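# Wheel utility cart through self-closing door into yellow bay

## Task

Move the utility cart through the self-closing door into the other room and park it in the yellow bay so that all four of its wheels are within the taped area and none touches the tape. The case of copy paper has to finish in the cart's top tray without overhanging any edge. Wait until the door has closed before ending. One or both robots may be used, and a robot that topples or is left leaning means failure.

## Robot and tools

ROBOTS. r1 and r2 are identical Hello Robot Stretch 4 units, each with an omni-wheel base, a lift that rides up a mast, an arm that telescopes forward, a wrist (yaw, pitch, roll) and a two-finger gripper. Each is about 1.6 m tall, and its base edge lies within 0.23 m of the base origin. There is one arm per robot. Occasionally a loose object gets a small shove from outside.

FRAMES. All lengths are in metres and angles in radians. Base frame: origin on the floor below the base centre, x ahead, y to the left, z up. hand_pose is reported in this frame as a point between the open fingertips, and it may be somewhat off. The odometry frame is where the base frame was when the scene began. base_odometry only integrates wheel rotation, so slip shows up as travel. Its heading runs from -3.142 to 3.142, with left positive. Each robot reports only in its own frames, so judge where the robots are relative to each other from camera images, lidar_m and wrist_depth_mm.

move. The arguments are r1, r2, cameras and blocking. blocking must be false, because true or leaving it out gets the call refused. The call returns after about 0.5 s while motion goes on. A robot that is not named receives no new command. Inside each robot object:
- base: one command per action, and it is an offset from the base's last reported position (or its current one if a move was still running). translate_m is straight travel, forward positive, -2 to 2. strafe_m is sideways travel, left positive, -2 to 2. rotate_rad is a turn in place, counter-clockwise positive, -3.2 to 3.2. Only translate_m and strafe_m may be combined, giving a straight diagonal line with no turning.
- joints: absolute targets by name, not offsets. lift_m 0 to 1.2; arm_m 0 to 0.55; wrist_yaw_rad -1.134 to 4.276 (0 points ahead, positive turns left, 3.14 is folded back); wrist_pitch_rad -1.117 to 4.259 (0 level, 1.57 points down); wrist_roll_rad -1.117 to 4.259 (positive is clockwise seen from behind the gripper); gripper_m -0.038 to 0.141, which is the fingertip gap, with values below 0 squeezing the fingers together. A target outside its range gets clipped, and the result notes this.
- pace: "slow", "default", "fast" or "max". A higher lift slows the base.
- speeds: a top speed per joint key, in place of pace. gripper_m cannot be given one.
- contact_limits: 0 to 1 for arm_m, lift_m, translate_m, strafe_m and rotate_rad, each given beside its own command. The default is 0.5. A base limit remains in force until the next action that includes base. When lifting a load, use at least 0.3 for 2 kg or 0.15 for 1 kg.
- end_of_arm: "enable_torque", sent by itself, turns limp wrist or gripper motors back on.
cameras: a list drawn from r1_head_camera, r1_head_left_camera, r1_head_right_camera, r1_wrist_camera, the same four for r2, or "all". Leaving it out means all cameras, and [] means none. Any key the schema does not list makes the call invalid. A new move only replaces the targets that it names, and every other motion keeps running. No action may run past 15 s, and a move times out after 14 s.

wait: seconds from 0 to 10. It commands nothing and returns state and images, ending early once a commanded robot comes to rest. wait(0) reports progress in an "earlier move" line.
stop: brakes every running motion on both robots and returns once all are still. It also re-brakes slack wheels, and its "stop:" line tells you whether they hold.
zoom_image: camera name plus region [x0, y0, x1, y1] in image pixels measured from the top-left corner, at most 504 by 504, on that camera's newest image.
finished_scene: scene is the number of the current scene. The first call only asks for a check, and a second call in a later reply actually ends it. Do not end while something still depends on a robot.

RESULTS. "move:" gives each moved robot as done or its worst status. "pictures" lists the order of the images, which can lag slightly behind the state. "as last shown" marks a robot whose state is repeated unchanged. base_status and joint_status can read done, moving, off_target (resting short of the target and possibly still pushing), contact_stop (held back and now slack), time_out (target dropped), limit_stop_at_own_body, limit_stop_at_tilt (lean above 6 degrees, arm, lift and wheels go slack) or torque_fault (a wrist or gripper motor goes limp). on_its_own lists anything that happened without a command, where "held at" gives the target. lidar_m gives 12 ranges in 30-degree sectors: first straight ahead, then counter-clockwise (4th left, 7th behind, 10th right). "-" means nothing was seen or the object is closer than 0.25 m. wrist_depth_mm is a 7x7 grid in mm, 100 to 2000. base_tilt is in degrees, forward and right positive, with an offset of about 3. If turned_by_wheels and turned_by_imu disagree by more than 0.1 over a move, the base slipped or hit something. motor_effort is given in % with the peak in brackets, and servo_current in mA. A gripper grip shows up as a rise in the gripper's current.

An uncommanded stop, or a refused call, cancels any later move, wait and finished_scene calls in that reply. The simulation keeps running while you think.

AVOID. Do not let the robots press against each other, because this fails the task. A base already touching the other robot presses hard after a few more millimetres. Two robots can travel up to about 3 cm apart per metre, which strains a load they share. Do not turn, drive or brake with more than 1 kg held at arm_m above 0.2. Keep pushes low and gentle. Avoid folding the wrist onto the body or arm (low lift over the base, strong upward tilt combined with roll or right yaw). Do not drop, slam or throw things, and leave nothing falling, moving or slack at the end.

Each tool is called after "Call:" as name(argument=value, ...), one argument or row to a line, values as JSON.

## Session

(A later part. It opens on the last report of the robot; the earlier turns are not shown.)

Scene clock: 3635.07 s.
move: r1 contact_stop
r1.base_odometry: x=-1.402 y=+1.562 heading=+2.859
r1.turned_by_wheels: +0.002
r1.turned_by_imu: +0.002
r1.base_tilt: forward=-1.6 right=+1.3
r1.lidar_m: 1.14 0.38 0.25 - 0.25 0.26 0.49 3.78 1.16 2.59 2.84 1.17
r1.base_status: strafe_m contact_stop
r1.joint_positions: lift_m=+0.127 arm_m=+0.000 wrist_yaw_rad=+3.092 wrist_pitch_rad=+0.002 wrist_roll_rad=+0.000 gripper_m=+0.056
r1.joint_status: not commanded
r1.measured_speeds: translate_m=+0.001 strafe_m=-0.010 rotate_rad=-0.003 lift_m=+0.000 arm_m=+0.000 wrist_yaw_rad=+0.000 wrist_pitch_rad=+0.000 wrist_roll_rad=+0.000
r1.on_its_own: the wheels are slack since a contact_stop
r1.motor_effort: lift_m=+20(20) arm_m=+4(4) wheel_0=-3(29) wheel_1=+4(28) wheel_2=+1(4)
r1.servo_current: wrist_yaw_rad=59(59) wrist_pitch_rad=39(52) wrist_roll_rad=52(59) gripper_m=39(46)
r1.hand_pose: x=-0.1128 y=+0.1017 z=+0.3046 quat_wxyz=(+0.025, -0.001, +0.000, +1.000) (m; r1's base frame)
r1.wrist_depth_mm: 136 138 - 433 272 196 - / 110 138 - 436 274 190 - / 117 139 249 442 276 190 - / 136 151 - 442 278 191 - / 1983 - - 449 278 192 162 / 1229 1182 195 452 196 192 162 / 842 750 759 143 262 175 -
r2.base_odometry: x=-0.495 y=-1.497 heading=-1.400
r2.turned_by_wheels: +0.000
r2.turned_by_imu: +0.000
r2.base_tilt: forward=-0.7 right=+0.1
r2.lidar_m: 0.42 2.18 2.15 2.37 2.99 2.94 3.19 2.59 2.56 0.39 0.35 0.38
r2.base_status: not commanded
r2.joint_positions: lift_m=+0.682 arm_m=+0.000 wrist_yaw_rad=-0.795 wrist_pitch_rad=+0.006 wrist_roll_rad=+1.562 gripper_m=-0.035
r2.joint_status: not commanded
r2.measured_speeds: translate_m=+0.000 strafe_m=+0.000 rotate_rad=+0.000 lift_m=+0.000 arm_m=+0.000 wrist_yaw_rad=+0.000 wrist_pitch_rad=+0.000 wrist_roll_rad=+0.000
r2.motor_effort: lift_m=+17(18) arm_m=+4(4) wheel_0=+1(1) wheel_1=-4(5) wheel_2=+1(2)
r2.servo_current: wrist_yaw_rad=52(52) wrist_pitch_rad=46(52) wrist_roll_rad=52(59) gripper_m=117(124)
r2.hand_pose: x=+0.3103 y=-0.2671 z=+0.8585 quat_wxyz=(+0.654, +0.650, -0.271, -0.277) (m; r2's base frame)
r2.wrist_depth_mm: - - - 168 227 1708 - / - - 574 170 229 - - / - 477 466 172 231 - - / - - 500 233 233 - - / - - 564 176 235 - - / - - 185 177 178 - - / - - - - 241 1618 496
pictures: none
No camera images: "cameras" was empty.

Call:
stop(
)

Call:
wait(
  seconds=0,
  cameras=["r1_head_left_camera"],
)

Scene clock: 3640.27 s.
earlier move: r1 contact_stop
stop: r1's wheels hold again
r1.base_odometry: x=-1.400 y=+1.570 heading=+2.856
r1.turned_by_wheels: -0.003
r1.turned_by_imu: -0.003
r1.base_tilt: forward=-1.6 right=+1.2
r1.lidar_m: 1.16 0.36 0.25 - 0.25 0.25 0.46 3.80 1.15 2.57 2.85 1.17
r1.base_status: strafe_m contact_stop (by the wheels' count: -0.004 of +0.060)
r1.joint_positions: lift_m=+0.127 arm_m=+0.000 wrist_yaw_rad=+3.092 wrist_pitch_rad=+0.002 wrist_roll_rad=+0.000 gripper_m=+0.056
r1.joint_status: not commanded
r1.measured_speeds: translate_m=+0.000 strafe_m=+0.000 rotate_rad=+0.000 lift_m=+0.000 arm_m=+0.000 wrist_yaw_rad=+0.000 wrist_pitch_rad=+0.000 wrist_roll_rad=+0.000
r1.motor_effort: lift_m=+20(20) arm_m=+4(4) wheel_0=+0(29) wheel_1=+0(28) wheel_2=+0(4)
r1.servo_current: wrist_yaw_rad=39(78) wrist_pitch_rad=39(52) wrist_roll_rad=46(59) gripper_m=39(46)
r1.hand_pose: x=-0.1128 y=+0.1017 z=+0.3046 quat_wxyz=(+0.025, -0.001, +0.000, +1.000) (m; r1's base frame)
r1.wrist_depth_mm: 136 138 - 442 273 197 - / 110 138 - 449 293 189 - / 117 139 249 445 277 191 - / 136 151 - 452 281 191 - / 1983 - - 455 281 192 161 / 1205 1205 195 455 196 192 162 / 842 759 750 143 264 175 -
r2.base_odometry: x=-0.495 y=-1.497 heading=-1.400
r2.turned_by_wheels: +0.000
r2.turned_by_imu: +0.000
r2.base_tilt: forward=-0.7 right=+0.1
r2.lidar_m: 0.39 2.15 2.17 2.38 2.94 2.95 3.17 2.59 2.55 0.39 0.36 0.38
r2.base_status: not commanded
r2.joint_positions: lift_m=+0.682 arm_m=+0.000 wrist_yaw_rad=-0.795 wrist_pitch_rad=+0.006 wrist_roll_rad=+1.562 gripper_m=-0.035
r2.joint_status: not commanded
r2.measured_speeds: translate_m=+0.000 strafe_m=+0.000 rotate_rad=+0.000 lift_m=+0.000 arm_m=+0.000 wrist_yaw_rad=+0.000 wrist_pitch_rad=+0.000 wrist_roll_rad=+0.000
r2.motor_effort: lift_m=+18(18) arm_m=+4(4) wheel_0=+1(1) wheel_1=-5(5) wheel_2=+1(2)
r2.servo_current: wrist_yaw_rad=52(59) wrist_pitch_rad=46(52) wrist_roll_rad=52(59) gripper_m=117(124)
r2.hand_pose: x=+0.3103 y=-0.2671 z=+0.8585 quat_wxyz=(+0.654, +0.650, -0.271, -0.277) (m; r2's base frame)
r2.wrist_depth_mm: - - - 168 226 1661 - / - - 574 170 228 - - / - 477 466 172 230 - - / - - 500 232 234 - - / - - 564 175 236 - - / - - 185 177 178 - - / - - - - 240 1576 496
pictures: r1_head_camera, r1_head_left_camera, r1_head_right_camera, r1_wrist_camera, r2_head_camera, r2_head_left_camera, r2_head_right_camera, r2_wrist_camera
Images, in order (width x height): r1_head_camera 420x560, r1_head_left_camera 420x672, r1_head_right_camera 420x672, r1_wrist_camera 616x392, r2_head_camera 420x560, r2_head_left_camera 420x672, r2_head_right_camera 420x672, r2_wrist_camera 616x392.

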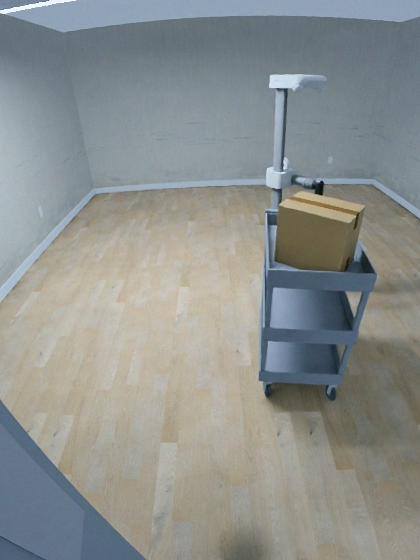

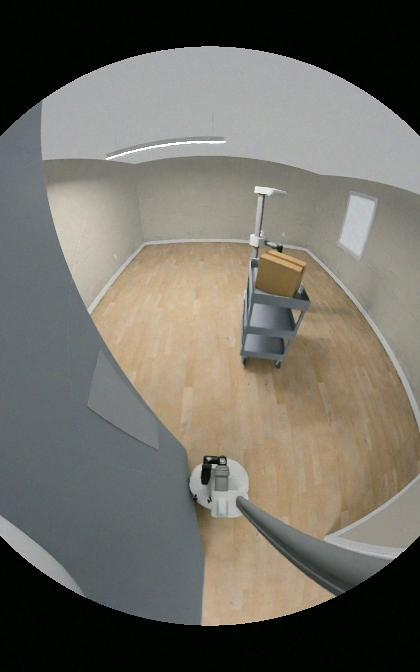

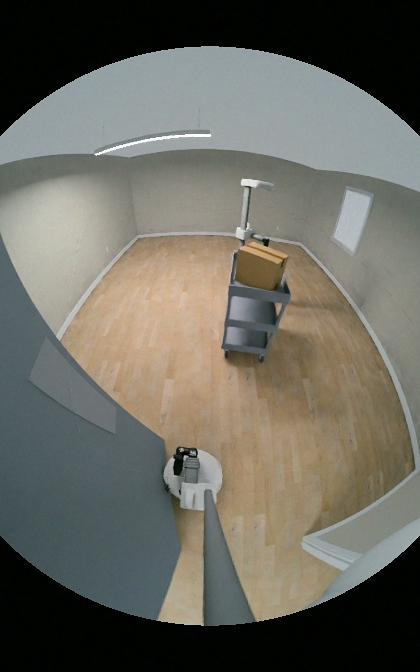

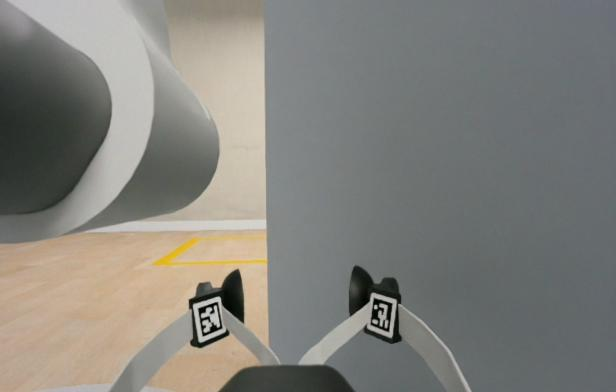

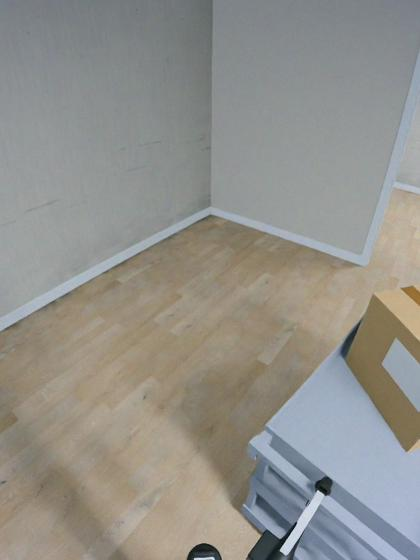

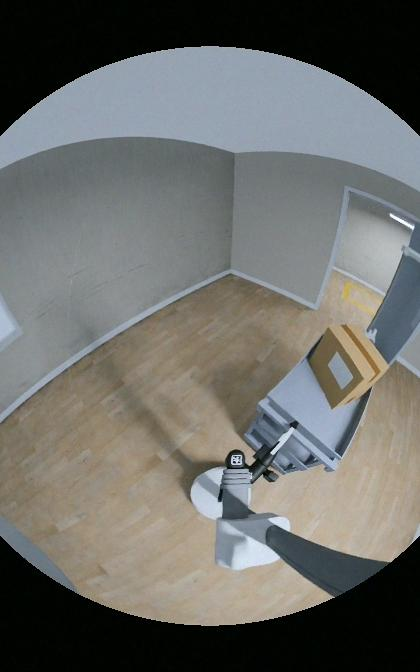

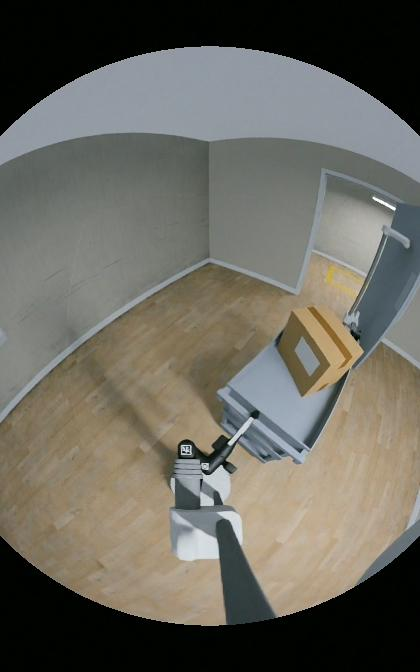

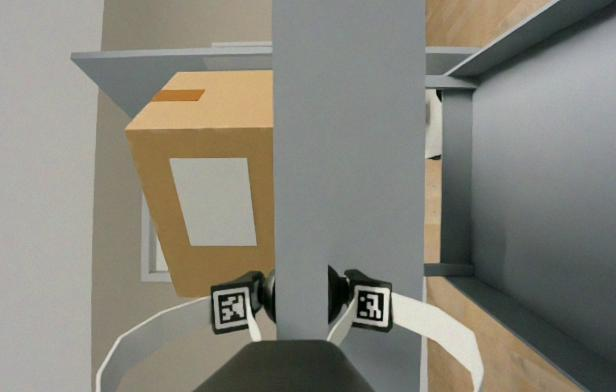

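Scene clock: 3640.27 s.
r1.base_odometry: x=-1.400 y=+1.570 heading=+2.856
r1.turned_by_wheels: +0.000
r1.turned_by_imu: +0.000
r1.base_tilt: forward=-1.6 right=+1.2
r1.lidar_m: 1.16 0.36 0.25 - 0.25 0.25 0.46 3.80 1.15 2.57 2.85 1.17
r1.base_status: strafe_m contact_stop (by the wheels' count: -0.004 of +0.060)
r1.joint_positions: lift_m=+0.127 arm_m=+0.000 wrist_yaw_rad=+3.092 wrist_pitch_rad=+0.002 wrist_roll_rad=+0.000 gripper_m=+0.056
r1.joint_status: not commanded
r1.measured_speeds: translate_m=+0.000 strafe_m=+0.000 rotate_rad=+0.000 lift_m=+0.000 arm_m=+0.000 wrist_yaw_rad=+0.000 wrist_pitch_rad=+0.000 wrist_roll_rad=+0.000
r1.motor_effort: lift_m=+20(20) arm_m=+4(4) wheel_0=+0(29) wheel_1=+0(28) wheel_2=+0(4)
r1.servo_current: wrist_yaw_rad=39(78) wrist_pitch_rad=39(52) wrist_roll_rad=46(59) gripper_m=39(46)
r1.hand_pose: x=-0.1128 y=+0.1017 z=+0.3046 quat_wxyz=(+0.025, -0.001, +0.000, +1.000) (m; r1's base frame)
r1.wrist_depth_mm: 136 138 - 442 273 197 - / 110 138 - 449 293 189 - / 117 139 249 445 277 191 - / 136 151 - 452 281 191 - / 1983 - - 455 281 192 161 / 1205 1205 195 455 196 192 162 / 842 759 750 143 264 175 -
r2.base_odometry: x=-0.495 y=-1.497 heading=-1.400
r2.turned_by_wheels: +0.000
r2.turned_by_imu: +0.000
r2.base_tilt: forward=-0.7 right=+0.1
r2.lidar_m: 0.39 2.15 2.17 2.38 2.94 2.95 3.17 2.59 2.55 0.39 0.36 0.38
r2.base_status: not commanded
r2.joint_positions: lift_m=+0.682 arm_m=+0.000 wrist_yaw_rad=-0.795 wrist_pitch_rad=+0.006 wrist_roll_rad=+1.562 gripper_m=-0.035
r2.joint_status: not commanded
r2.measured_speeds: translate_m=+0.000 strafe_m=+0.000 rotate_rad=+0.000 lift_m=+0.000 arm_m=+0.000 wrist_yaw_rad=+0.000 wrist_pitch_rad=+0.000 wrist_roll_rad=+0.000
r2.motor_effort: lift_m=+18(18) arm_m=+4(4) wheel_0=+1(1) wheel_1=-5(5) wheel_2=+1(2)
r2.servo_current: wrist_yaw_rad=52(59) wrist_pitch_rad=46(52) wrist_roll_rad=52(59) gripper_m=117(124)
r2.hand_pose: x=+0.3103 y=-0.2671 z=+0.8585 quat_wxyz=(+0.654, +0.650, -0.271, -0.277) (m; r2's base frame)
r2.wrist_depth_mm: - - - 168 226 1661 - / - - 574 170 228 - - / - 477 466 172 230 - - / - - 500 232 234 - - / - - 564 175 236 - - / - - 185 177 178 - - / - - - - 240 1576 496
pictures: r1_head_left_camera
Images, in order (width x height): r1_head_left_camera 420x672.

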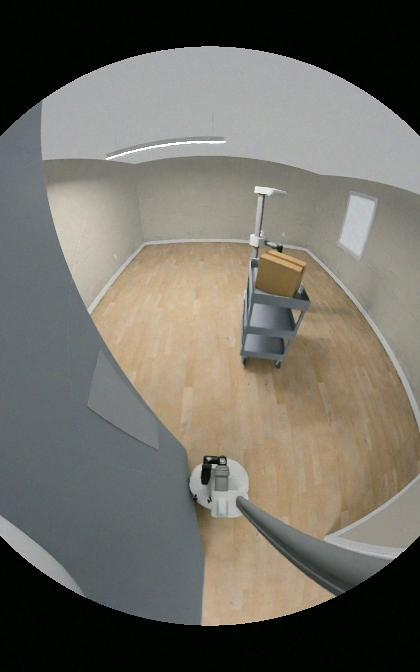

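Call:
move(
  r2={"base": {"translate_m": -0.252, "strafe_m": 0.165}, "pace": "slow"},
  blocking=false,
  cameras=[],
)

Call:
wait(
  seconds=8,
  cameras=["r1_head_camera", "r2_wrist_camera"],
)

Scene clock: 3663.47 s.
move: r2 moving
r1.base_odometry: x=-1.400 y=+1.570 heading=+2.856
r1.turned_by_wheels: +0.000
r1.turned_by_imu: +0.000
r1.base_tilt: forward=-1.6 right=+1.3
r1.lidar_m: 1.17 0.35 0.25 - 0.25 0.25 0.45 3.80 1.15 2.56 2.81 1.19
r1.base_status: not commanded
r1.joint_positions: lift_m=+0.127 arm_m=+0.000 wrist_yaw_rad=+3.092 wrist_pitch_rad=+0.002 wrist_roll_rad=+0.000 gripper_m=+0.056
r1.joint_status: not commanded
r1.measured_speeds: translate_m=+0.000 strafe_m=+0.000 rotate_rad=+0.000 lift_m=+0.000 arm_m=+0.000 wrist_yaw_rad=+0.000 wrist_pitch_rad=+0.000 wrist_roll_rad=+0.000
r1.motor_effort: lift_m=+20(20) arm_m=+4(4) wheel_0=+0(0) wheel_1=+0(0) wheel_2=+0(0)
r1.servo_current: wrist_yaw_rad=59(72) wrist_pitch_rad=46(46) wrist_roll_rad=46(59) gripper_m=46(46)
r1.hand_pose: x=-0.1128 y=+0.1017 z=+0.3046 quat_wxyz=(+0.025, -0.001, +0.000, +1.000) (m; r1's base frame)
r1.wrist_depth_mm: 136 138 - 442 273 196 - / 110 139 - 449 293 189 - / 117 139 248 449 277 191 - / 136 151 - 452 279 190 - / - - - 455 279 192 161 / 1205 1182 194 459 196 191 161 / 866 759 759 143 265 176 -
r2.base_odometry: x=-0.490 y=-1.484 heading=-1.399
r2.turned_by_wheels: +0.000
r2.turned_by_imu: +0.001
r2.base_tilt: forward=-0.7 right=+0.1
r2.lidar_m: 0.45 2.19 2.16 2.41 2.97 2.93 3.17 2.59 2.57 0.39 0.34 0.37
r2.base_status: translate_m moving; strafe_m moving
r2.joint_positions: lift_m=+0.682 arm_m=+0.000 wrist_yaw_rad=-0.795 wrist_pitch_rad=+0.006 wrist_roll_rad=+1.562 gripper_m=-0.035
r2.joint_status: not commanded
r2.measured_speeds: translate_m=-0.046 strafe_m=+0.029 rotate_rad=-0.003 lift_m=+0.000 arm_m=+0.000 wrist_yaw_rad=+0.000 wrist_pitch_rad=+0.000 wrist_roll_rad=+0.000
r2.motor_effort: lift_m=+17(18) arm_m=+4(4) wheel_0=-8(11) wheel_1=+3(5) wheel_2=+9(10)
r2.servo_current: wrist_yaw_rad=46(52) wrist_pitch_rad=46(46) wrist_roll_rad=46(65) gripper_m=117(124)
r2.hand_pose: x=+0.3103 y=-0.2671 z=+0.8585 quat_wxyz=(+0.654, +0.650, -0.271, -0.277) (m; r2's base frame)
r2.wrist_depth_mm: - - - 167 225 1708 - / - - 574 169 228 - - / - 473 466 171 229 - - / - - 508 232 232 - - / - - 569 175 236 - - / - - 185 177 179 - - / - - - - 240 1618 492
pictures: none
No camera images: "cameras" was empty.

Scene clock: 3667.17 s.
earlier move: r2 done
r1.base_odometry: x=-1.400 y=+1.570 heading=+2.856
r1.turned_by_wheels: +0.000
r1.turned_by_imu: +0.000
r1.base_tilt: forward=-1.6 right=+1.3
r1.lidar_m: 1.44 0.37 0.25 - 0.25 0.25 0.44 3.81 1.14 2.57 2.84 1.46
r1.base_status: not commanded
r1.joint_positions: lift_m=+0.127 arm_m=+0.000 wrist_yaw_rad=+3.092 wrist_pitch_rad=+0.002 wrist_roll_rad=+0.000 gripper_m=+0.056
r1.joint_status: not commanded
r1.measured_speeds: translate_m=+0.000 strafe_m=+0.000 rotate_rad=+0.000 lift_m=+0.000 arm_m=+0.000 wrist_yaw_rad=+0.000 wrist_pitch_rad=+0.000 wrist_roll_rad=+0.000
r1.motor_effort: lift_m=+20(20) arm_m=+4(4) wheel_0=+0(1) wheel_1=+0(0) wheel_2=+0(0)
r1.servo_current: wrist_yaw_rad=26(78) wrist_pitch_rad=46(52) wrist_roll_rad=33(72) gripper_m=39(46)
r1.hand_pose: x=-0.1128 y=+0.1017 z=+0.3046 quat_wxyz=(+0.025, -0.001, +0.000, +1.000) (m; r1's base frame)
r1.wrist_depth_mm: 136 138 - 442 276 196 - / 110 139 - 442 294 190 - / 117 139 250 452 277 190 - / 136 151 - 449 279 191 - / 1983 - - 455 279 192 161 / 1182 1205 195 459 196 191 162 / 842 750 759 143 262 175 -
r2.base_odometry: x=-0.376 y=-1.220 heading=-1.399
r2.turned_by_wheels: +0.001
r2.turned_by_imu: +0.002
r2.base_tilt: forward=-0.7 right=+0.0
r2.lidar_m: 0.41 2.22 2.21 2.45 2.65 2.63 2.94 2.55 2.51 0.37 0.33 0.36
r2.base_status: done
r2.joint_positions: lift_m=+0.682 arm_m=+0.000 wrist_yaw_rad=-0.794 wrist_pitch_rad=+0.006 wrist_roll_rad=+1.562 gripper_m=-0.035
r2.joint_status: not commanded
r2.measured_speeds: translate_m=+0.000 strafe_m=+0.000 rotate_rad=+0.000 lift_m=+0.000 arm_m=+0.000 wrist_yaw_rad=+0.000 wrist_pitch_rad=+0.000 wrist_roll_rad=+0.000
r2.motor_effort: lift_m=+17(18) arm_m=+4(4) wheel_0=-2(12) wheel_1=+5(7) wheel_2=+7(12)
r2.servo_current: wrist_yaw_rad=46(59) wrist_pitch_rad=46(59) wrist_roll_rad=52(65) gripper_m=111(124)
r2.hand_pose: x=+0.3107 y=-0.2669 z=+0.8585 quat_wxyz=(+0.654, +0.650, -0.270, -0.277) (m; r2's base frame)
r2.wrist_depth_mm: - - - 159 216 1464 - / - - 525 162 220 - - / - 469 455 165 223 - - / - - 508 168 228 - - / - - 574 172 232 - - / - - 185 173 179 554 - / - - - - - 1618 473
wait: 3.70 of 8 s (r2 has come to rest)
pictures: r1_head_camera, r2_wrist_camera
Images, in order (width x height): r1_head_camera 420x560, r2_wrist_camera 616x392.

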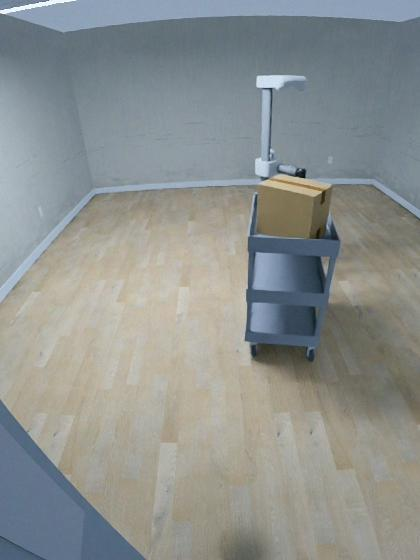

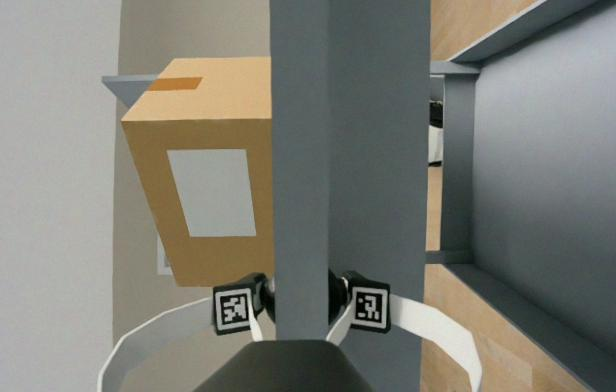

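Call:
move(
  blocking=false,
  cameras=["r2_wrist_camera", "r1_head_camera", "r2_head_camera"],
)

Scene clock: 3695.93 s.
r1.base_odometry: x=-1.400 y=+1.570 heading=+2.856
r1.turned_by_wheels: +0.000
r1.turned_by_imu: +0.000
r1.base_tilt: forward=-1.6 right=+1.3
r1.lidar_m: 1.45 0.38 0.25 - 0.25 0.25 0.48 3.78 1.15 2.54 2.84 1.47
r1.base_status: not commanded
r1.joint_positions: lift_m=+0.127 arm_m=+0.000 wrist_yaw_rad=+3.092 wrist_pitch_rad=+0.002 wrist_roll_rad=+0.000 gripper_m=+0.056
r1.joint_status: not commanded
r1.measured_speeds: translate_m=+0.000 strafe_m=+0.000 rotate_rad=+0.000 lift_m=+0.000 arm_m=+0.000 wrist_yaw_rad=+0.000 wrist_pitch_rad=+0.000 wrist_roll_rad=+0.000
r1.motor_effort: lift_m=+20(20) arm_m=+4(4) wheel_0=+0(1) wheel_1=+0(0) wheel_2=+0(0)
r1.servo_current: wrist_yaw_rad=52(78) wrist_pitch_rad=46(52) wrist_roll_rad=52(72) gripper_m=39(46)
r1.hand_pose: x=-0.1128 y=+0.1017 z=+0.3046 quat_wxyz=(+0.025, -0.001, +0.000, +1.000) (m; r1's base frame)
r1.wrist_depth_mm: 136 138 - 439 273 196 - / 110 138 - 442 293 190 - / 117 139 249 449 278 191 - / 137 151 - 452 279 191 - / 1983 - - 455 279 192 162 / 1182 1229 195 459 196 191 161 / 854 750 759 143 264 175 -
r2.base_odometry: x=-0.376 y=-1.220 heading=-1.399
r2.turned_by_wheels: +0.000
r2.turned_by_imu: +0.000
r2.base_tilt: forward=-0.7 right=+0.0
r2.lidar_m: 0.42 2.21 2.22 2.46 2.65 2.64 2.96 2.58 2.53 0.39 0.32 0.35
r2.base_status: done
r2.joint_positions: lift_m=+0.682 arm_m=+0.000 wrist_yaw_rad=-0.794 wrist_pitch_rad=+0.006 wrist_roll_rad=+1.562 gripper_m=-0.035
r2.joint_status: not commanded
r2.measured_speeds: translate_m=+0.000 strafe_m=+0.000 rotate_rad=+0.000 lift_m=+0.000 arm_m=+0.000 wrist_yaw_rad=+0.000 wrist_pitch_rad=+0.000 wrist_roll_rad=+0.000
r2.motor_effort: lift_m=+17(18) arm_m=+4(4) wheel_0=-2(12) wheel_1=+5(7) wheel_2=+7(12)
r2.servo_current: wrist_yaw_rad=33(59) wrist_pitch_rad=52(59) wrist_roll_rad=46(65) gripper_m=111(124)
r2.hand_pose: x=+0.3107 y=-0.2669 z=+0.8585 quat_wxyz=(+0.654, +0.650, -0.270, -0.277) (m; r2's base frame)
r2.wrist_depth_mm: - - - 159 216 1464 - / - - 521 162 220 - - / - 477 452 165 224 - - / - - 504 168 227 - - / - - 580 171 231 - - / - - 186 174 179 549 - / - - - - - 1618 473
pictures: r1_head_camera, r2_head_camera, r2_wrist_camera
Images, in order (width x height): r1_head_camera 420x560, r2_head_camera 420x560, r2_wrist_camera 616x392.

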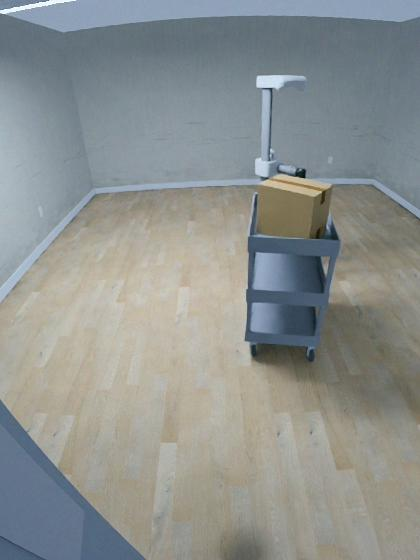

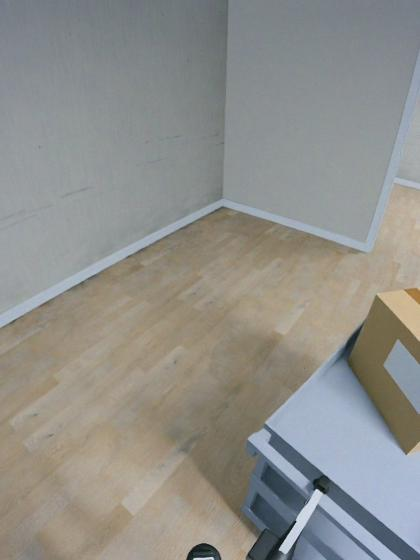

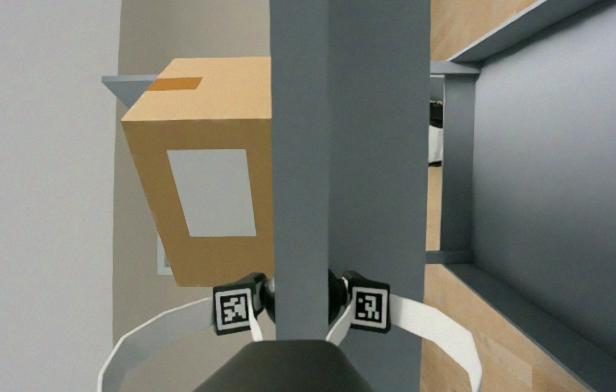

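Call:
move(
  blocking=false,
  cameras=[],
  r2={"base": {"translate_m": -0.321, "strafe_m": 0.382}, "pace": "slow"},
)

Call:
wait(
  seconds=8,
  cameras=["r2_wrist_camera", "r1_head_camera"],
)

Scene clock: 3745.77 s.
move: r2 moving
r1.base_odometry: x=-1.400 y=+1.570 heading=+2.856
r1.turned_by_wheels: +0.000
r1.turned_by_imu: +0.000
r1.base_tilt: forward=-1.6 right=+1.3
r1.lidar_m: 1.45 0.39 0.25 - 0.25 0.25 0.48 3.81 1.15 2.54 2.83 1.48
r1.base_status: not commanded
r1.joint_positions: lift_m=+0.127 arm_m=+0.000 wrist_yaw_rad=+3.092 wrist_pitch_rad=+0.002 wrist_roll_rad=+0.000 gripper_m=+0.056
r1.joint_status: not commanded
r1.measured_speeds: translate_m=+0.000 strafe_m=+0.000 rotate_rad=+0.000 lift_m=+0.000 arm_m=+0.000 wrist_yaw_rad=+0.000 wrist_pitch_rad=+0.000 wrist_roll_rad=+0.000
r1.motor_effort: lift_m=+20(20) arm_m=+4(4) wheel_0=+0(1) wheel_1=+0(0) wheel_2=+0(0)
r1.servo_current: wrist_yaw_rad=59(59) wrist_pitch_rad=39(46) wrist_roll_rad=39(59) gripper_m=39(46)
r1.hand_pose: x=-0.1128 y=+0.1017 z=+0.3046 quat_wxyz=(+0.025, -0.001, +0.000, +1.000) (m; r1's base frame)
r1.wrist_depth_mm: 136 138 - 439 273 196 - / 110 138 - 445 291 189 - / 117 139 250 452 276 191 - / 136 151 - 452 279 191 - / 1983 - - 455 281 191 161 / 1182 1229 195 459 197 191 161 / 854 750 750 143 264 175 -
r2.base_odometry: x=-0.368 y=-1.211 heading=-1.398
r2.turned_by_wheels: +0.001
r2.turned_by_imu: +0.001
r2.base_tilt: forward=-0.7 right=+0.1
r2.lidar_m: 0.46 2.23 2.20 2.44 2.66 2.63 2.94 2.56 2.53 0.37 0.31 0.38
r2.base_status: translate_m moving; strafe_m moving
r2.joint_positions: lift_m=+0.682 arm_m=+0.000 wrist_yaw_rad=-0.794 wrist_pitch_rad=+0.006 wrist_roll_rad=+1.562 gripper_m=-0.035
r2.joint_status: not commanded
r2.measured_speeds: translate_m=-0.032 strafe_m=+0.038 rotate_rad=-0.001 lift_m=+0.000 arm_m=+0.000 wrist_yaw_rad=+0.000 wrist_pitch_rad=+0.000 wrist_roll_rad=+0.000
r2.motor_effort: lift_m=+17(18) arm_m=+4(4) wheel_0=-6(10) wheel_1=+7(7) wheel_2=+10(11)
r2.servo_current: wrist_yaw_rad=46(52) wrist_pitch_rad=46(52) wrist_roll_rad=46(52) gripper_m=111(117)
r2.hand_pose: x=+0.3107 y=-0.2669 z=+0.8585 quat_wxyz=(+0.654, +0.650, -0.270, -0.277) (m; r2's base frame)
r2.wrist_depth_mm: - - - 159 216 1464 - / - - 525 162 220 - - / - 477 452 165 224 - - / - - 504 225 228 - - / - - 574 171 232 - - / - - 185 174 179 549 - / - - - - 239 1499 473
pictures: none
No camera images: "cameras" was empty.

Scene clock: 3751.53 s.
earlier move: r2 done
r1.base_odometry: x=-1.400 y=+1.570 heading=+2.856
r1.turned_by_wheels: +0.000
r1.turned_by_imu: +0.000
r1.base_tilt: forward=-1.6 right=+1.3
r1.lidar_m: 1.92 0.40 0.25 - 0.25 0.25 0.47 3.77 1.13 2.56 2.84 2.41
r1.base_status: not commanded
r1.joint_positions: lift_m=+0.127 arm_m=+0.000 wrist_yaw_rad=+3.092 wrist_pitch_rad=+0.002 wrist_roll_rad=+0.000 gripper_m=+0.056
r1.joint_status: not commanded
r1.measured_speeds: translate_m=+0.000 strafe_m=+0.000 rotate_rad=+0.000 lift_m=+0.000 arm_m=+0.000 wrist_yaw_rad=+0.000 wrist_pitch_rad=+0.000 wrist_roll_rad=+0.000
r1.motor_effort: lift_m=+20(20) arm_m=+4(4) wheel_0=+0(1) wheel_1=+0(1) wheel_2=+0(0)
r1.servo_current: wrist_yaw_rad=59(72) wrist_pitch_rad=39(52) wrist_roll_rad=46(72) gripper_m=39(52)
r1.hand_pose: x=-0.1128 y=+0.1017 z=+0.3046 quat_wxyz=(+0.025, -0.001, +0.000, +1.000) (m; r1's base frame)
r1.wrist_depth_mm: 136 138 - 442 274 196 - / 110 138 - 445 294 189 - / 117 139 249 445 278 190 - / 137 151 - 449 277 191 - / - - - 459 281 191 162 / 1205 1205 195 459 197 191 161 / 854 759 759 143 263 175 -
r2.base_odometry: x=-0.055 y=-0.839 heading=-1.398
r2.turned_by_wheels: +0.000
r2.turned_by_imu: -0.002
r2.base_tilt: forward=-0.7 right=+0.1
r2.lidar_m: 2.61 2.15 2.10 2.35 2.16 2.15 2.40 2.64 2.61 0.32 0.30 0.39
r2.base_status: done
r2.joint_positions: lift_m=+0.682 arm_m=+0.000 wrist_yaw_rad=-0.798 wrist_pitch_rad=+0.006 wrist_roll_rad=+1.562 gripper_m=-0.035
r2.joint_status: not commanded
r2.measured_speeds: translate_m=+0.000 strafe_m=+0.000 rotate_rad=+0.000 lift_m=+0.000 arm_m=+0.000 wrist_yaw_rad=+0.000 wrist_pitch_rad=+0.000 wrist_roll_rad=+0.000
r2.motor_effort: lift_m=+18(18) arm_m=+4(4) wheel_0=-5(15) wheel_1=+5(8) wheel_2=+5(11)
r2.servo_current: wrist_yaw_rad=46(65) wrist_pitch_rad=52(52) wrist_roll_rad=39(65) gripper_m=98(117)
r2.hand_pose: x=+0.3097 y=-0.2675 z=+0.8584 quat_wxyz=(+0.653, +0.650, -0.271, -0.278) (m; r2's base frame)
r2.wrist_depth_mm: - 415 413 124 178 - - / - 427 415 130 187 - - / - - 480 137 199 - - / - - 580 147 210 - - / - - - 154 223 1808 - / - - 186 167 179 1618 492 / - - - - - 1708 1160
wait: 5.77 of 8 s (r2 has come to rest)
pictures: r1_head_camera, r2_wrist_camera
Images, in order (width x height): r1_head_camera 420x560, r2_wrist_camera 616x392.

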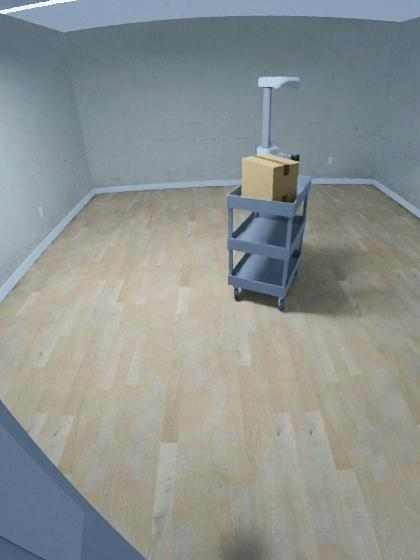

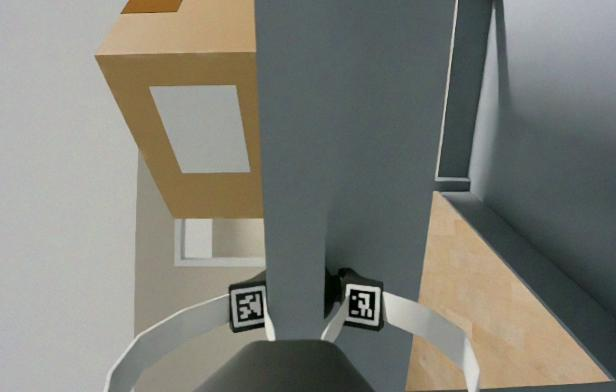

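Call:
move(
  blocking=false,
  cameras=["r2_wrist_camera", "r2_head_camera", "r1_head_camera"],
)

Scene clock: 3760.53 s.
r1.base_odometry: x=-1.400 y=+1.570 heading=+2.856
r1.turned_by_wheels: +0.000
r1.turned_by_imu: +0.000
r1.base_tilt: forward=-1.6 right=+1.3
r1.lidar_m: 1.94 0.37 0.25 - 0.25 0.25 0.46 3.81 1.14 2.54 2.84 2.41
r1.base_status: not commanded
r1.joint_positions: lift_m=+0.127 arm_m=+0.000 wrist_yaw_rad=+3.092 wrist_pitch_rad=+0.002 wrist_roll_rad=+0.000 gripper_m=+0.056
r1.joint_status: not commanded
r1.measured_speeds: translate_m=+0.000 strafe_m=+0.000 rotate_rad=+0.000 lift_m=+0.000 arm_m=+0.000 wrist_yaw_rad=+0.000 wrist_pitch_rad=+0.000 wrist_roll_rad=+0.000
r1.motor_effort: lift_m=+20(20) arm_m=+4(4) wheel_0=+0(1) wheel_1=+0(1) wheel_2=+0(0)
r1.servo_current: wrist_yaw_rad=39(72) wrist_pitch_rad=52(52) wrist_roll_rad=52(72) gripper_m=39(52)
r1.hand_pose: x=-0.1128 y=+0.1017 z=+0.3046 quat_wxyz=(+0.025, -0.001, +0.000, +1.000) (m; r1's base frame)
r1.wrist_depth_mm: 136 138 - 436 276 196 - / 110 138 - 445 294 190 - / 117 139 249 452 278 190 - / 136 151 - 452 279 191 - / 1983 - - 455 278 192 161 / 1205 1205 195 459 196 191 161 / 842 759 759 144 264 175 -
r2.base_odometry: x=-0.055 y=-0.839 heading=-1.398
r2.turned_by_wheels: +0.000
r2.turned_by_imu: +0.000
r2.base_tilt: forward=-0.7 right=+0.0
r2.lidar_m: 2.62 2.15 2.09 2.40 2.19 2.16 2.39 2.62 2.61 0.31 0.28 0.38
r2.base_status: done
r2.joint_positions: lift_m=+0.682 arm_m=+0.000 wrist_yaw_rad=-0.798 wrist_pitch_rad=+0.006 wrist_roll_rad=+1.562 gripper_m=-0.035
r2.joint_status: not commanded
r2.measured_speeds: translate_m=+0.000 strafe_m=+0.000 rotate_rad=+0.000 lift_m=+0.000 arm_m=+0.000 wrist_yaw_rad=+0.000 wrist_pitch_rad=+0.000 wrist_roll_rad=+0.000
r2.motor_effort: lift_m=+18(18) arm_m=+4(4) wheel_0=-6(15) wheel_1=+5(8) wheel_2=+5(11)
r2.servo_current: wrist_yaw_rad=39(65) wrist_pitch_rad=39(52) wrist_roll_rad=52(65) gripper_m=104(117)
r2.hand_pose: x=+0.3097 y=-0.2675 z=+0.8584 quat_wxyz=(+0.653, +0.650, -0.271, -0.278) (m; r2's base frame)
r2.wrist_depth_mm: - 413 415 124 178 - - / - 424 415 129 189 - - / - - 484 137 198 - - / - - 580 147 210 - - / - - - 154 224 1808 - / - - 186 167 179 1576 488 / - - - - - 1618 1160
pictures: r1_head_camera, r2_head_camera, r2_wrist_camera
Images, in order (width x height): r1_head_camera 420x560, r2_head_camera 420x560, r2_wrist_camera 616x392.

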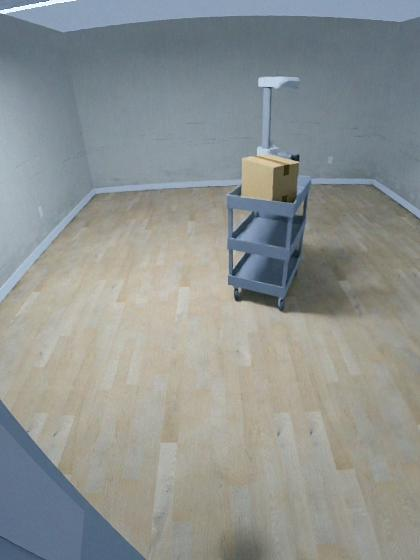

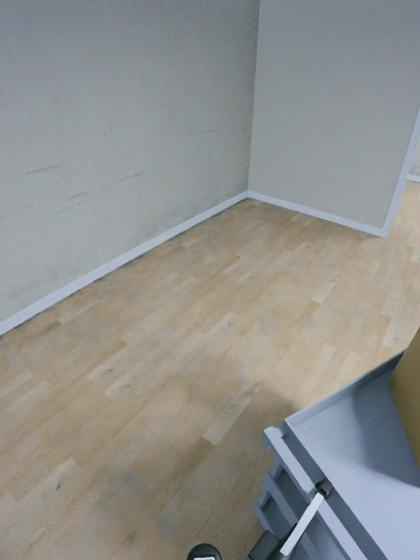

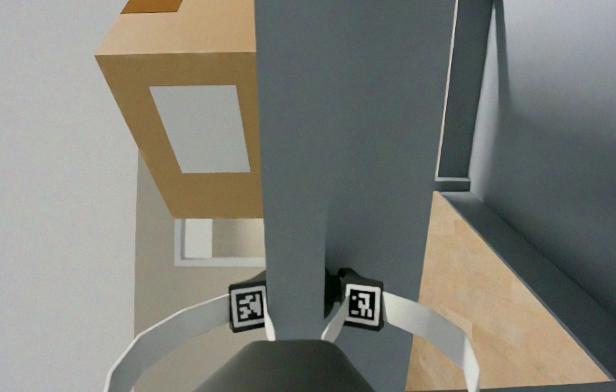

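Call:
zoom_image(
  camera="r1_head_camera",
  region=[180, 60, 360, 330],
)

Call:
zoom_image(
  camera="r2_head_camera",
  region=[200, 300, 420, 560],
)

Call:
zoom_image(
  camera="r2_head_right_camera",
  region=[0, 0, 420, 420],
)

Scaled by 1.867 from the camera's 420x560 image, which has a finer 600x800 frame.

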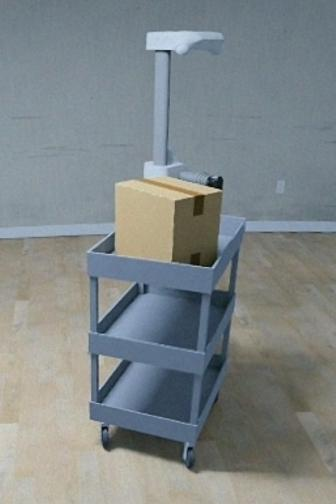

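Scaled by 1.938 from the camera's 420x560 image, which has a finer 1200x1600 frame.

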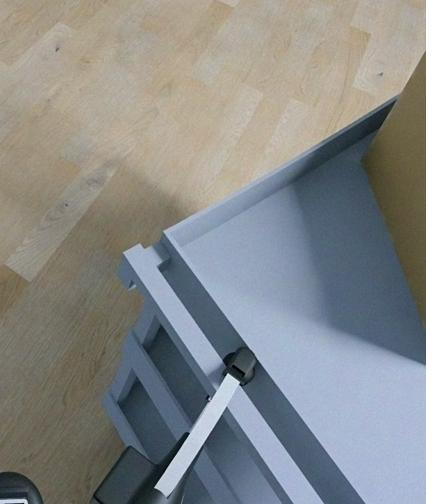

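This scene's latest camera images include none from r2_head_right_camera. They are from: r1_head_camera, r2_head_camera, r2_wrist_camera. r2_head_right_camera's image comes with the result of a call that names it in "cameras".

Call:
wait(
  seconds=0,
  cameras=["r2_head_right_camera", "r1_head_right_camera"],
)

Scene clock: 3823.57 s.
r1.base_odometry: x=-1.400 y=+1.570 heading=+2.856
r1.turned_by_wheels: +0.000
r1.turned_by_imu: +0.000
r1.base_tilt: forward=-1.6 right=+1.3
r1.lidar_m: 1.94 0.37 0.25 - 0.25 0.25 0.45 3.79 1.14 2.57 2.83 2.41
r1.base_status: not commanded
r1.joint_positions: lift_m=+0.127 arm_m=+0.000 wrist_yaw_rad=+3.092 wrist_pitch_rad=+0.002 wrist_roll_rad=+0.000 gripper_m=+0.056
r1.joint_status: not commanded
r1.measured_speeds: translate_m=+0.000 strafe_m=+0.000 rotate_rad=+0.000 lift_m=+0.000 arm_m=+0.000 wrist_yaw_rad=+0.000 wrist_pitch_rad=+0.000 wrist_roll_rad=+0.000
r1.motor_effort: lift_m=+20(20) arm_m=+4(4) wheel_0=+0(1) wheel_1=+0(1) wheel_2=+0(0)
r1.servo_current: wrist_yaw_rad=46(72) wrist_pitch_rad=39(52) wrist_roll_rad=26(72) gripper_m=33(52)
r1.hand_pose: x=-0.1128 y=+0.1017 z=+0.3046 quat_wxyz=(+0.025, -0.001, +0.000, +1.000) (m; r1's base frame)
r1.wrist_depth_mm: 136 138 - 442 274 196 - / 110 138 - 445 296 190 - / 117 139 248 452 277 190 - / 136 151 - 455 279 191 - / 1983 - - 452 279 191 161 / 1182 1205 195 459 196 192 162 / 854 750 759 143 264 175 -
r2.base_odometry: x=-0.055 y=-0.839 heading=-1.398
r2.turned_by_wheels: +0.000
r2.turned_by_imu: +0.000
r2.base_tilt: forward=-0.6 right=+0.1
r2.lidar_m: 2.59 2.14 2.10 2.37 2.19 2.16 2.42 2.65 2.62 0.30 0.30 0.35
r2.base_status: done
r2.joint_positions: lift_m=+0.682 arm_m=+0.000 wrist_yaw_rad=-0.798 wrist_pitch_rad=+0.006 wrist_roll_rad=+1.562 gripper_m=-0.035
r2.joint_status: not commanded
r2.measured_speeds: translate_m=+0.000 strafe_m=+0.000 rotate_rad=+0.000 lift_m=+0.000 arm_m=+0.000 wrist_yaw_rad=+0.000 wrist_pitch_rad=+0.000 wrist_roll_rad=+0.000
r2.motor_effort: lift_m=+18(18) arm_m=+4(4) wheel_0=-6(15) wheel_1=+5(8) wheel_2=+5(11)
r2.servo_current: wrist_yaw_rad=39(65) wrist_pitch_rad=52(52) wrist_roll_rad=46(65) gripper_m=104(117)
r2.hand_pose: x=+0.3097 y=-0.2675 z=+0.8584 quat_wxyz=(+0.653, +0.650, -0.271, -0.278) (m; r2's base frame)
r2.wrist_depth_mm: - 415 413 124 178 - - / - 427 415 129 187 - - / - - 484 137 198 - - / - - 574 147 211 - - / - - - 154 223 1808 - / - - 186 167 179 1618 488 / - - - - - 1661 1182
pictures: r1_head_right_camera, r2_head_right_camera
Images, in order (width x height): r1_head_right_camera 420x672, r2_head_right_camera 420x672.

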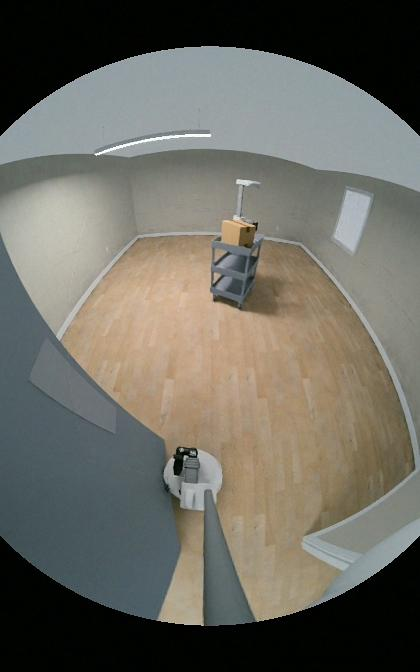

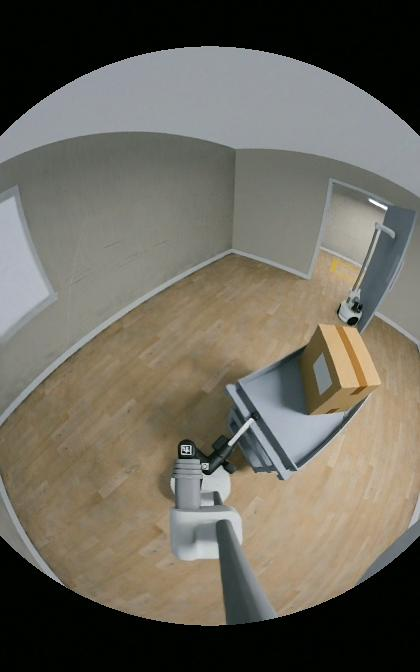

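Call:
zoom_image(
  camera="r2_head_right_camera",
  region=[210, 300, 400, 500],
)

Call:
zoom_image(
  camera="r1_head_right_camera",
  region=[190, 160, 290, 320],
)

Scaled by 2.520 from the camera's 420x672 image, which has a finer 600x960 frame.

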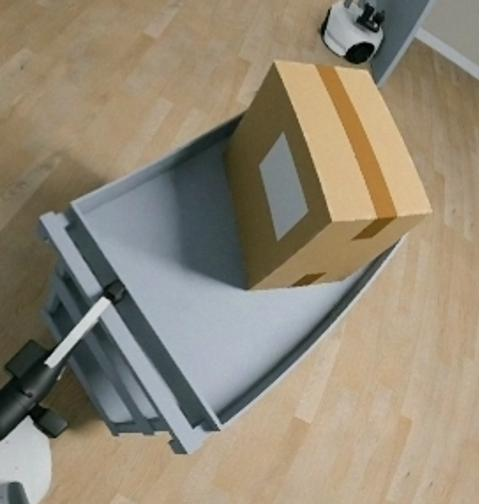

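Scaled by 3.150 from the camera's 420x672 image, which has a finer 600x960 frame.

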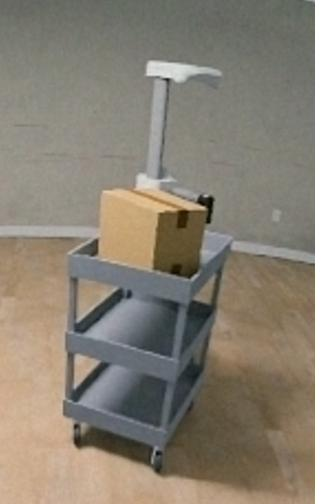

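Call:
move(
  blocking=false,
  cameras=[],
  r2={"base": {"translate_m": -0.182, "strafe_m": -0.161}, "pace": "slow"},
)

Call:
wait(
  seconds=5,
  cameras=["r2_wrist_camera"],
)

Scene clock: 3881.40 s.
move: r2 moving
r1.base_odometry: x=-1.400 y=+1.570 heading=+2.856
r1.turned_by_wheels: +0.000
r1.turned_by_imu: +0.000
r1.base_tilt: forward=-1.6 right=+1.3
r1.lidar_m: 1.93 0.37 0.25 - 0.25 0.25 0.43 3.80 1.14 2.56 2.84 2.37
r1.base_status: not commanded
r1.joint_positions: lift_m=+0.127 arm_m=+0.000 wrist_yaw_rad=+3.092 wrist_pitch_rad=+0.002 wrist_roll_rad=+0.000 gripper_m=+0.056
r1.joint_status: not commanded
r1.measured_speeds: translate_m=+0.000 strafe_m=+0.000 rotate_rad=+0.000 lift_m=+0.000 arm_m=+0.000 wrist_yaw_rad=+0.000 wrist_pitch_rad=+0.000 wrist_roll_rad=+0.000
r1.motor_effort: lift_m=+20(20) arm_m=+4(4) wheel_0=+0(1) wheel_1=+0(0) wheel_2=+0(0)
r1.servo_current: wrist_yaw_rad=46(59) wrist_pitch_rad=46(46) wrist_roll_rad=46(59) gripper_m=39(46)
r1.hand_pose: x=-0.1128 y=+0.1017 z=+0.3046 quat_wxyz=(+0.025, -0.001, +0.000, +1.000) (m; r1's base frame)
r1.wrist_depth_mm: 136 138 - 442 274 196 - / 110 138 - 445 294 190 - / 117 139 249 445 277 190 - / 137 151 - 452 279 191 - / 1983 - - 455 281 191 161 / 1160 1205 195 459 196 191 162 / 842 759 759 143 265 175 -
r2.base_odometry: x=-0.065 y=-0.831 heading=-1.397
r2.turned_by_wheels: +0.001
r2.turned_by_imu: +0.002
r2.base_tilt: forward=-0.7 right=+0.1
r2.lidar_m: 2.61 2.14 2.10 2.39 2.19 2.15 2.40 2.62 2.59 0.28 0.29 0.37
r2.base_status: translate_m moving; strafe_m moving
r2.joint_positions: lift_m=+0.682 arm_m=+0.000 wrist_yaw_rad=-0.795 wrist_pitch_rad=+0.006 wrist_roll_rad=+1.562 gripper_m=-0.035
r2.joint_status: not commanded
r2.measured_speeds: translate_m=-0.038 strafe_m=-0.034 rotate_rad=+0.005 lift_m=+0.000 arm_m=+0.000 wrist_yaw_rad=+0.024 wrist_pitch_rad=+0.000 wrist_roll_rad=+0.000
r2.motor_effort: lift_m=+18(18) arm_m=+4(4) wheel_0=+4(10) wheel_1=-8(8) wheel_2=+11(11)
r2.servo_current: wrist_yaw_rad=46(52) wrist_pitch_rad=46(52) wrist_roll_rad=46(52) gripper_m=98(104)
r2.hand_pose: x=+0.3104 y=-0.2671 z=+0.8584 quat_wxyz=(+0.654, +0.650, -0.271, -0.277) (m; r2's base frame)
r2.wrist_depth_mm: - 407 404 121 176 - - / - 413 415 125 185 - - / - - 484 135 196 - - / - - 585 144 208 - - / - - - 153 221 1708 - / - - 186 165 181 1576 484 / - - - - - 1576 1182
pictures: none
No camera images: "cameras" was empty.

Scene clock: 3884.57 s.
earlier move: r2 done
r1.base_odometry: x=-1.400 y=+1.570 heading=+2.856
r1.turned_by_wheels: +0.000
r1.turned_by_imu: +0.000
r1.base_tilt: forward=-1.6 right=+1.3
r1.lidar_m: 1.93 0.37 0.25 - 0.25 0.25 0.48 3.78 1.15 2.56 2.84 3.78
r1.base_status: not commanded
r1.joint_positions: lift_m=+0.127 arm_m=+0.000 wrist_yaw_rad=+3.092 wrist_pitch_rad=+0.002 wrist_roll_rad=+0.000 gripper_m=+0.056
r1.joint_status: not commanded
r1.measured_speeds: translate_m=+0.000 strafe_m=+0.000 rotate_rad=+0.000 lift_m=+0.000 arm_m=+0.000 wrist_yaw_rad=+0.000 wrist_pitch_rad=+0.000 wrist_roll_rad=+0.000
r1.motor_effort: lift_m=+20(20) arm_m=+4(4) wheel_0=+0(1) wheel_1=+0(0) wheel_2=+0(0)
r1.servo_current: wrist_yaw_rad=52(72) wrist_pitch_rad=39(46) wrist_roll_rad=59(65) gripper_m=46(46)
r1.hand_pose: x=-0.1128 y=+0.1017 z=+0.3046 quat_wxyz=(+0.025, -0.001, +0.000, +1.000) (m; r1's base frame)
r1.wrist_depth_mm: 136 138 - 439 272 196 - / 110 138 - 445 294 190 - / 117 138 250 449 276 190 - / 137 150 - 452 278 190 - / 1921 - - 455 279 192 161 / 1205 1205 195 459 196 191 161 / 842 759 750 143 264 175 -
r2.base_odometry: x=-0.245 y=-0.688 heading=-1.398
r2.turned_by_wheels: +0.000
r2.turned_by_imu: +0.000
r2.base_tilt: forward=-0.6 right=+0.1
r2.lidar_m: 0.44 2.38 2.34 2.62 2.13 2.11 2.35 2.40 2.36 0.37 0.34 0.36
r2.base_status: done
r2.joint_positions: lift_m=+0.682 arm_m=+0.000 wrist_yaw_rad=-0.793 wrist_pitch_rad=+0.006 wrist_roll_rad=+1.562 gripper_m=-0.035
r2.joint_status: not commanded
r2.measured_speeds: translate_m=+0.000 strafe_m=+0.000 rotate_rad=+0.000 lift_m=+0.000 arm_m=+0.000 wrist_yaw_rad=+0.000 wrist_pitch_rad=+0.000 wrist_roll_rad=+0.000
r2.motor_effort: lift_m=+18(18) arm_m=+4(4) wheel_0=+6(14) wheel_1=-5(10) wheel_2=+7(13)
r2.servo_current: wrist_yaw_rad=52(59) wrist_pitch_rad=39(52) wrist_roll_rad=52(59) gripper_m=91(104)
r2.hand_pose: x=+0.3111 y=-0.2667 z=+0.8584 quat_wxyz=(+0.654, +0.650, -0.270, -0.276) (m; r2's base frame)
r2.wrist_depth_mm: - - - 160 218 1661 - / - - 569 162 221 768 - / - 462 455 163 224 820 - / - - 492 165 226 831 - / - - 554 167 229 831 - / - - 186 169 180 - - / - - - - 233 1618 466
wait: 3.17 of 5 s (r2 has come to rest)
pictures: r2_wrist_camera
Images, in order (width x height): r2_wrist_camera 616x392.

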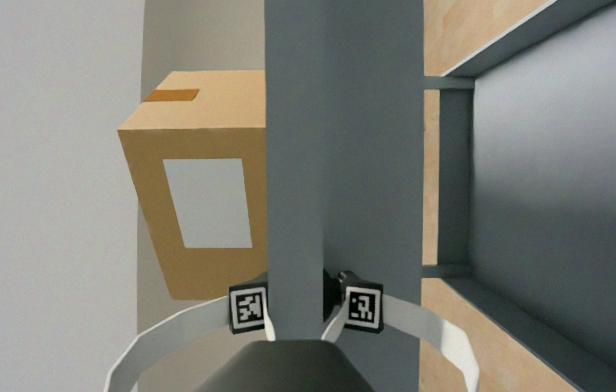

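Call:
wait(
  seconds=0,
  cameras=["r2_head_right_camera", "r1_head_right_camera", "r1_head_camera"],
)

Call:
zoom_image(
  camera="r2_head_right_camera",
  region=[180, 280, 400, 500],
)

Call:
zoom_image(
  camera="r1_head_camera",
  region=[180, 60, 360, 330],
)

Scene clock: 3904.27 s.
r1.base_odometry: x=-1.400 y=+1.570 heading=+2.856
r1.turned_by_wheels: +0.000
r1.turned_by_imu: +0.000
r1.base_tilt: forward=-1.6 right=+1.3
r1.lidar_m: 1.91 0.35 0.25 - 0.25 0.25 0.45 3.80 1.14 2.56 2.83 3.80
r1.base_status: not commanded
r1.joint_positions: lift_m=+0.127 arm_m=+0.000 wrist_yaw_rad=+3.092 wrist_pitch_rad=+0.002 wrist_roll_rad=+0.000 gripper_m=+0.056
r1.joint_status: not commanded
r1.measured_speeds: translate_m=+0.000 strafe_m=+0.000 rotate_rad=+0.000 lift_m=+0.000 arm_m=+0.000 wrist_yaw_rad=+0.000 wrist_pitch_rad=+0.000 wrist_roll_rad=+0.000
r1.motor_effort: lift_m=+20(20) arm_m=+4(4) wheel_0=+0(1) wheel_1=+0(0) wheel_2=+0(0)
r1.servo_current: wrist_yaw_rad=65(72) wrist_pitch_rad=39(46) wrist_roll_rad=46(65) gripper_m=39(46)
r1.hand_pose: x=-0.1128 y=+0.1017 z=+0.3046 quat_wxyz=(+0.025, -0.001, +0.000, +1.000) (m; r1's base frame)
r1.wrist_depth_mm: 136 138 - 442 273 196 - / 110 139 - 445 294 190 - / 117 139 249 452 278 191 - / 136 151 - 452 278 191 - / - - - 455 278 191 161 / 1182 1205 195 455 196 191 161 / 854 768 750 143 263 175 -
r2.base_odometry: x=-0.245 y=-0.688 heading=-1.398
r2.turned_by_wheels: +0.000
r2.turned_by_imu: +0.000
r2.base_tilt: forward=-0.6 right=+0.1
r2.lidar_m: 0.44 2.39 2.33 2.58 2.13 2.13 2.38 2.39 2.38 0.40 0.32 0.36
r2.base_status: done
r2.joint_positions: lift_m=+0.682 arm_m=+0.000 wrist_yaw_rad=-0.793 wrist_pitch_rad=+0.006 wrist_roll_rad=+1.562 gripper_m=-0.035
r2.joint_status: not commanded
r2.measured_speeds: translate_m=+0.000 strafe_m=+0.000 rotate_rad=+0.000 lift_m=+0.000 arm_m=+0.000 wrist_yaw_rad=+0.000 wrist_pitch_rad=+0.000 wrist_roll_rad=+0.000
r2.motor_effort: lift_m=+18(18) arm_m=+4(4) wheel_0=+6(14) wheel_1=-5(10) wheel_2=+7(13)
r2.servo_current: wrist_yaw_rad=59(59) wrist_pitch_rad=46(52) wrist_roll_rad=39(59) gripper_m=98(104)
r2.hand_pose: x=+0.3111 y=-0.2667 z=+0.8584 quat_wxyz=(+0.654, +0.650, -0.270, -0.276) (m; r2's base frame)
r2.wrist_depth_mm: - - - 160 219 1661 - / - - 569 162 220 759 - / - 462 459 163 223 809 - / - - 492 166 225 820 - / - - 559 167 228 842 - / - - 186 169 180 - - / - - - - 233 1576 469
pictures: r1_head_camera, r1_head_right_camera, r2_head_right_camera
Images, in order (width x height): r1_head_camera 420x560, r1_head_right_camera 420x672, r2_head_right_camera 420x672.

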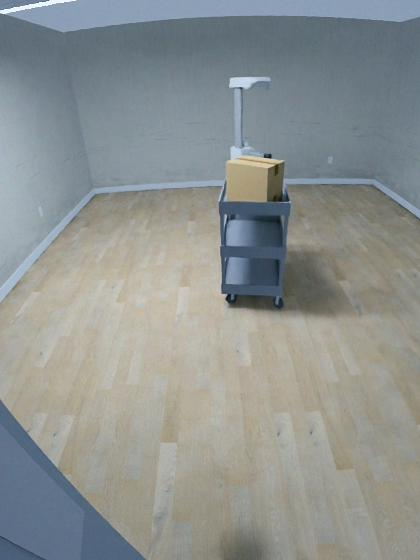

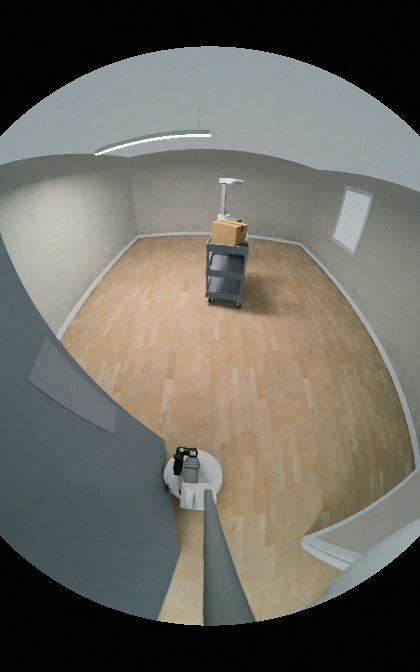

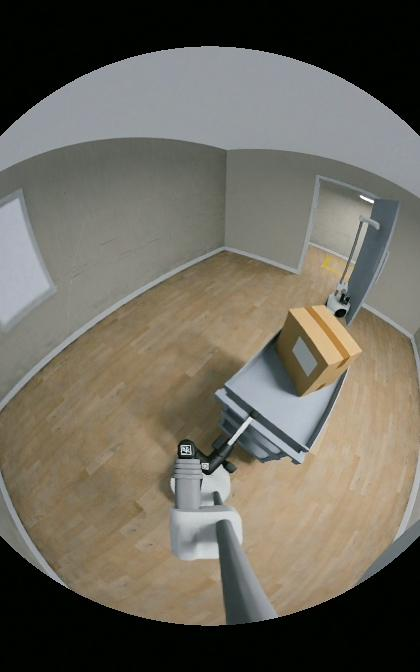

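Scaled by 2.291 from the camera's 420x672 image, which has a finer 600x960 frame.

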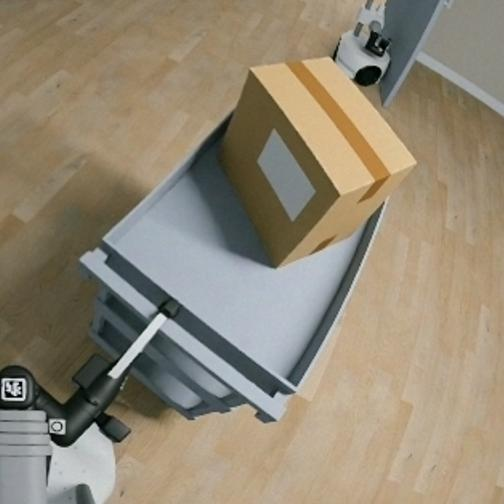

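Scaled by 1.867 from the camera's 420x560 image, which has a finer 600x800 frame.

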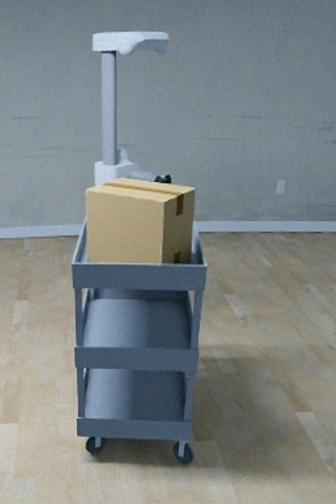

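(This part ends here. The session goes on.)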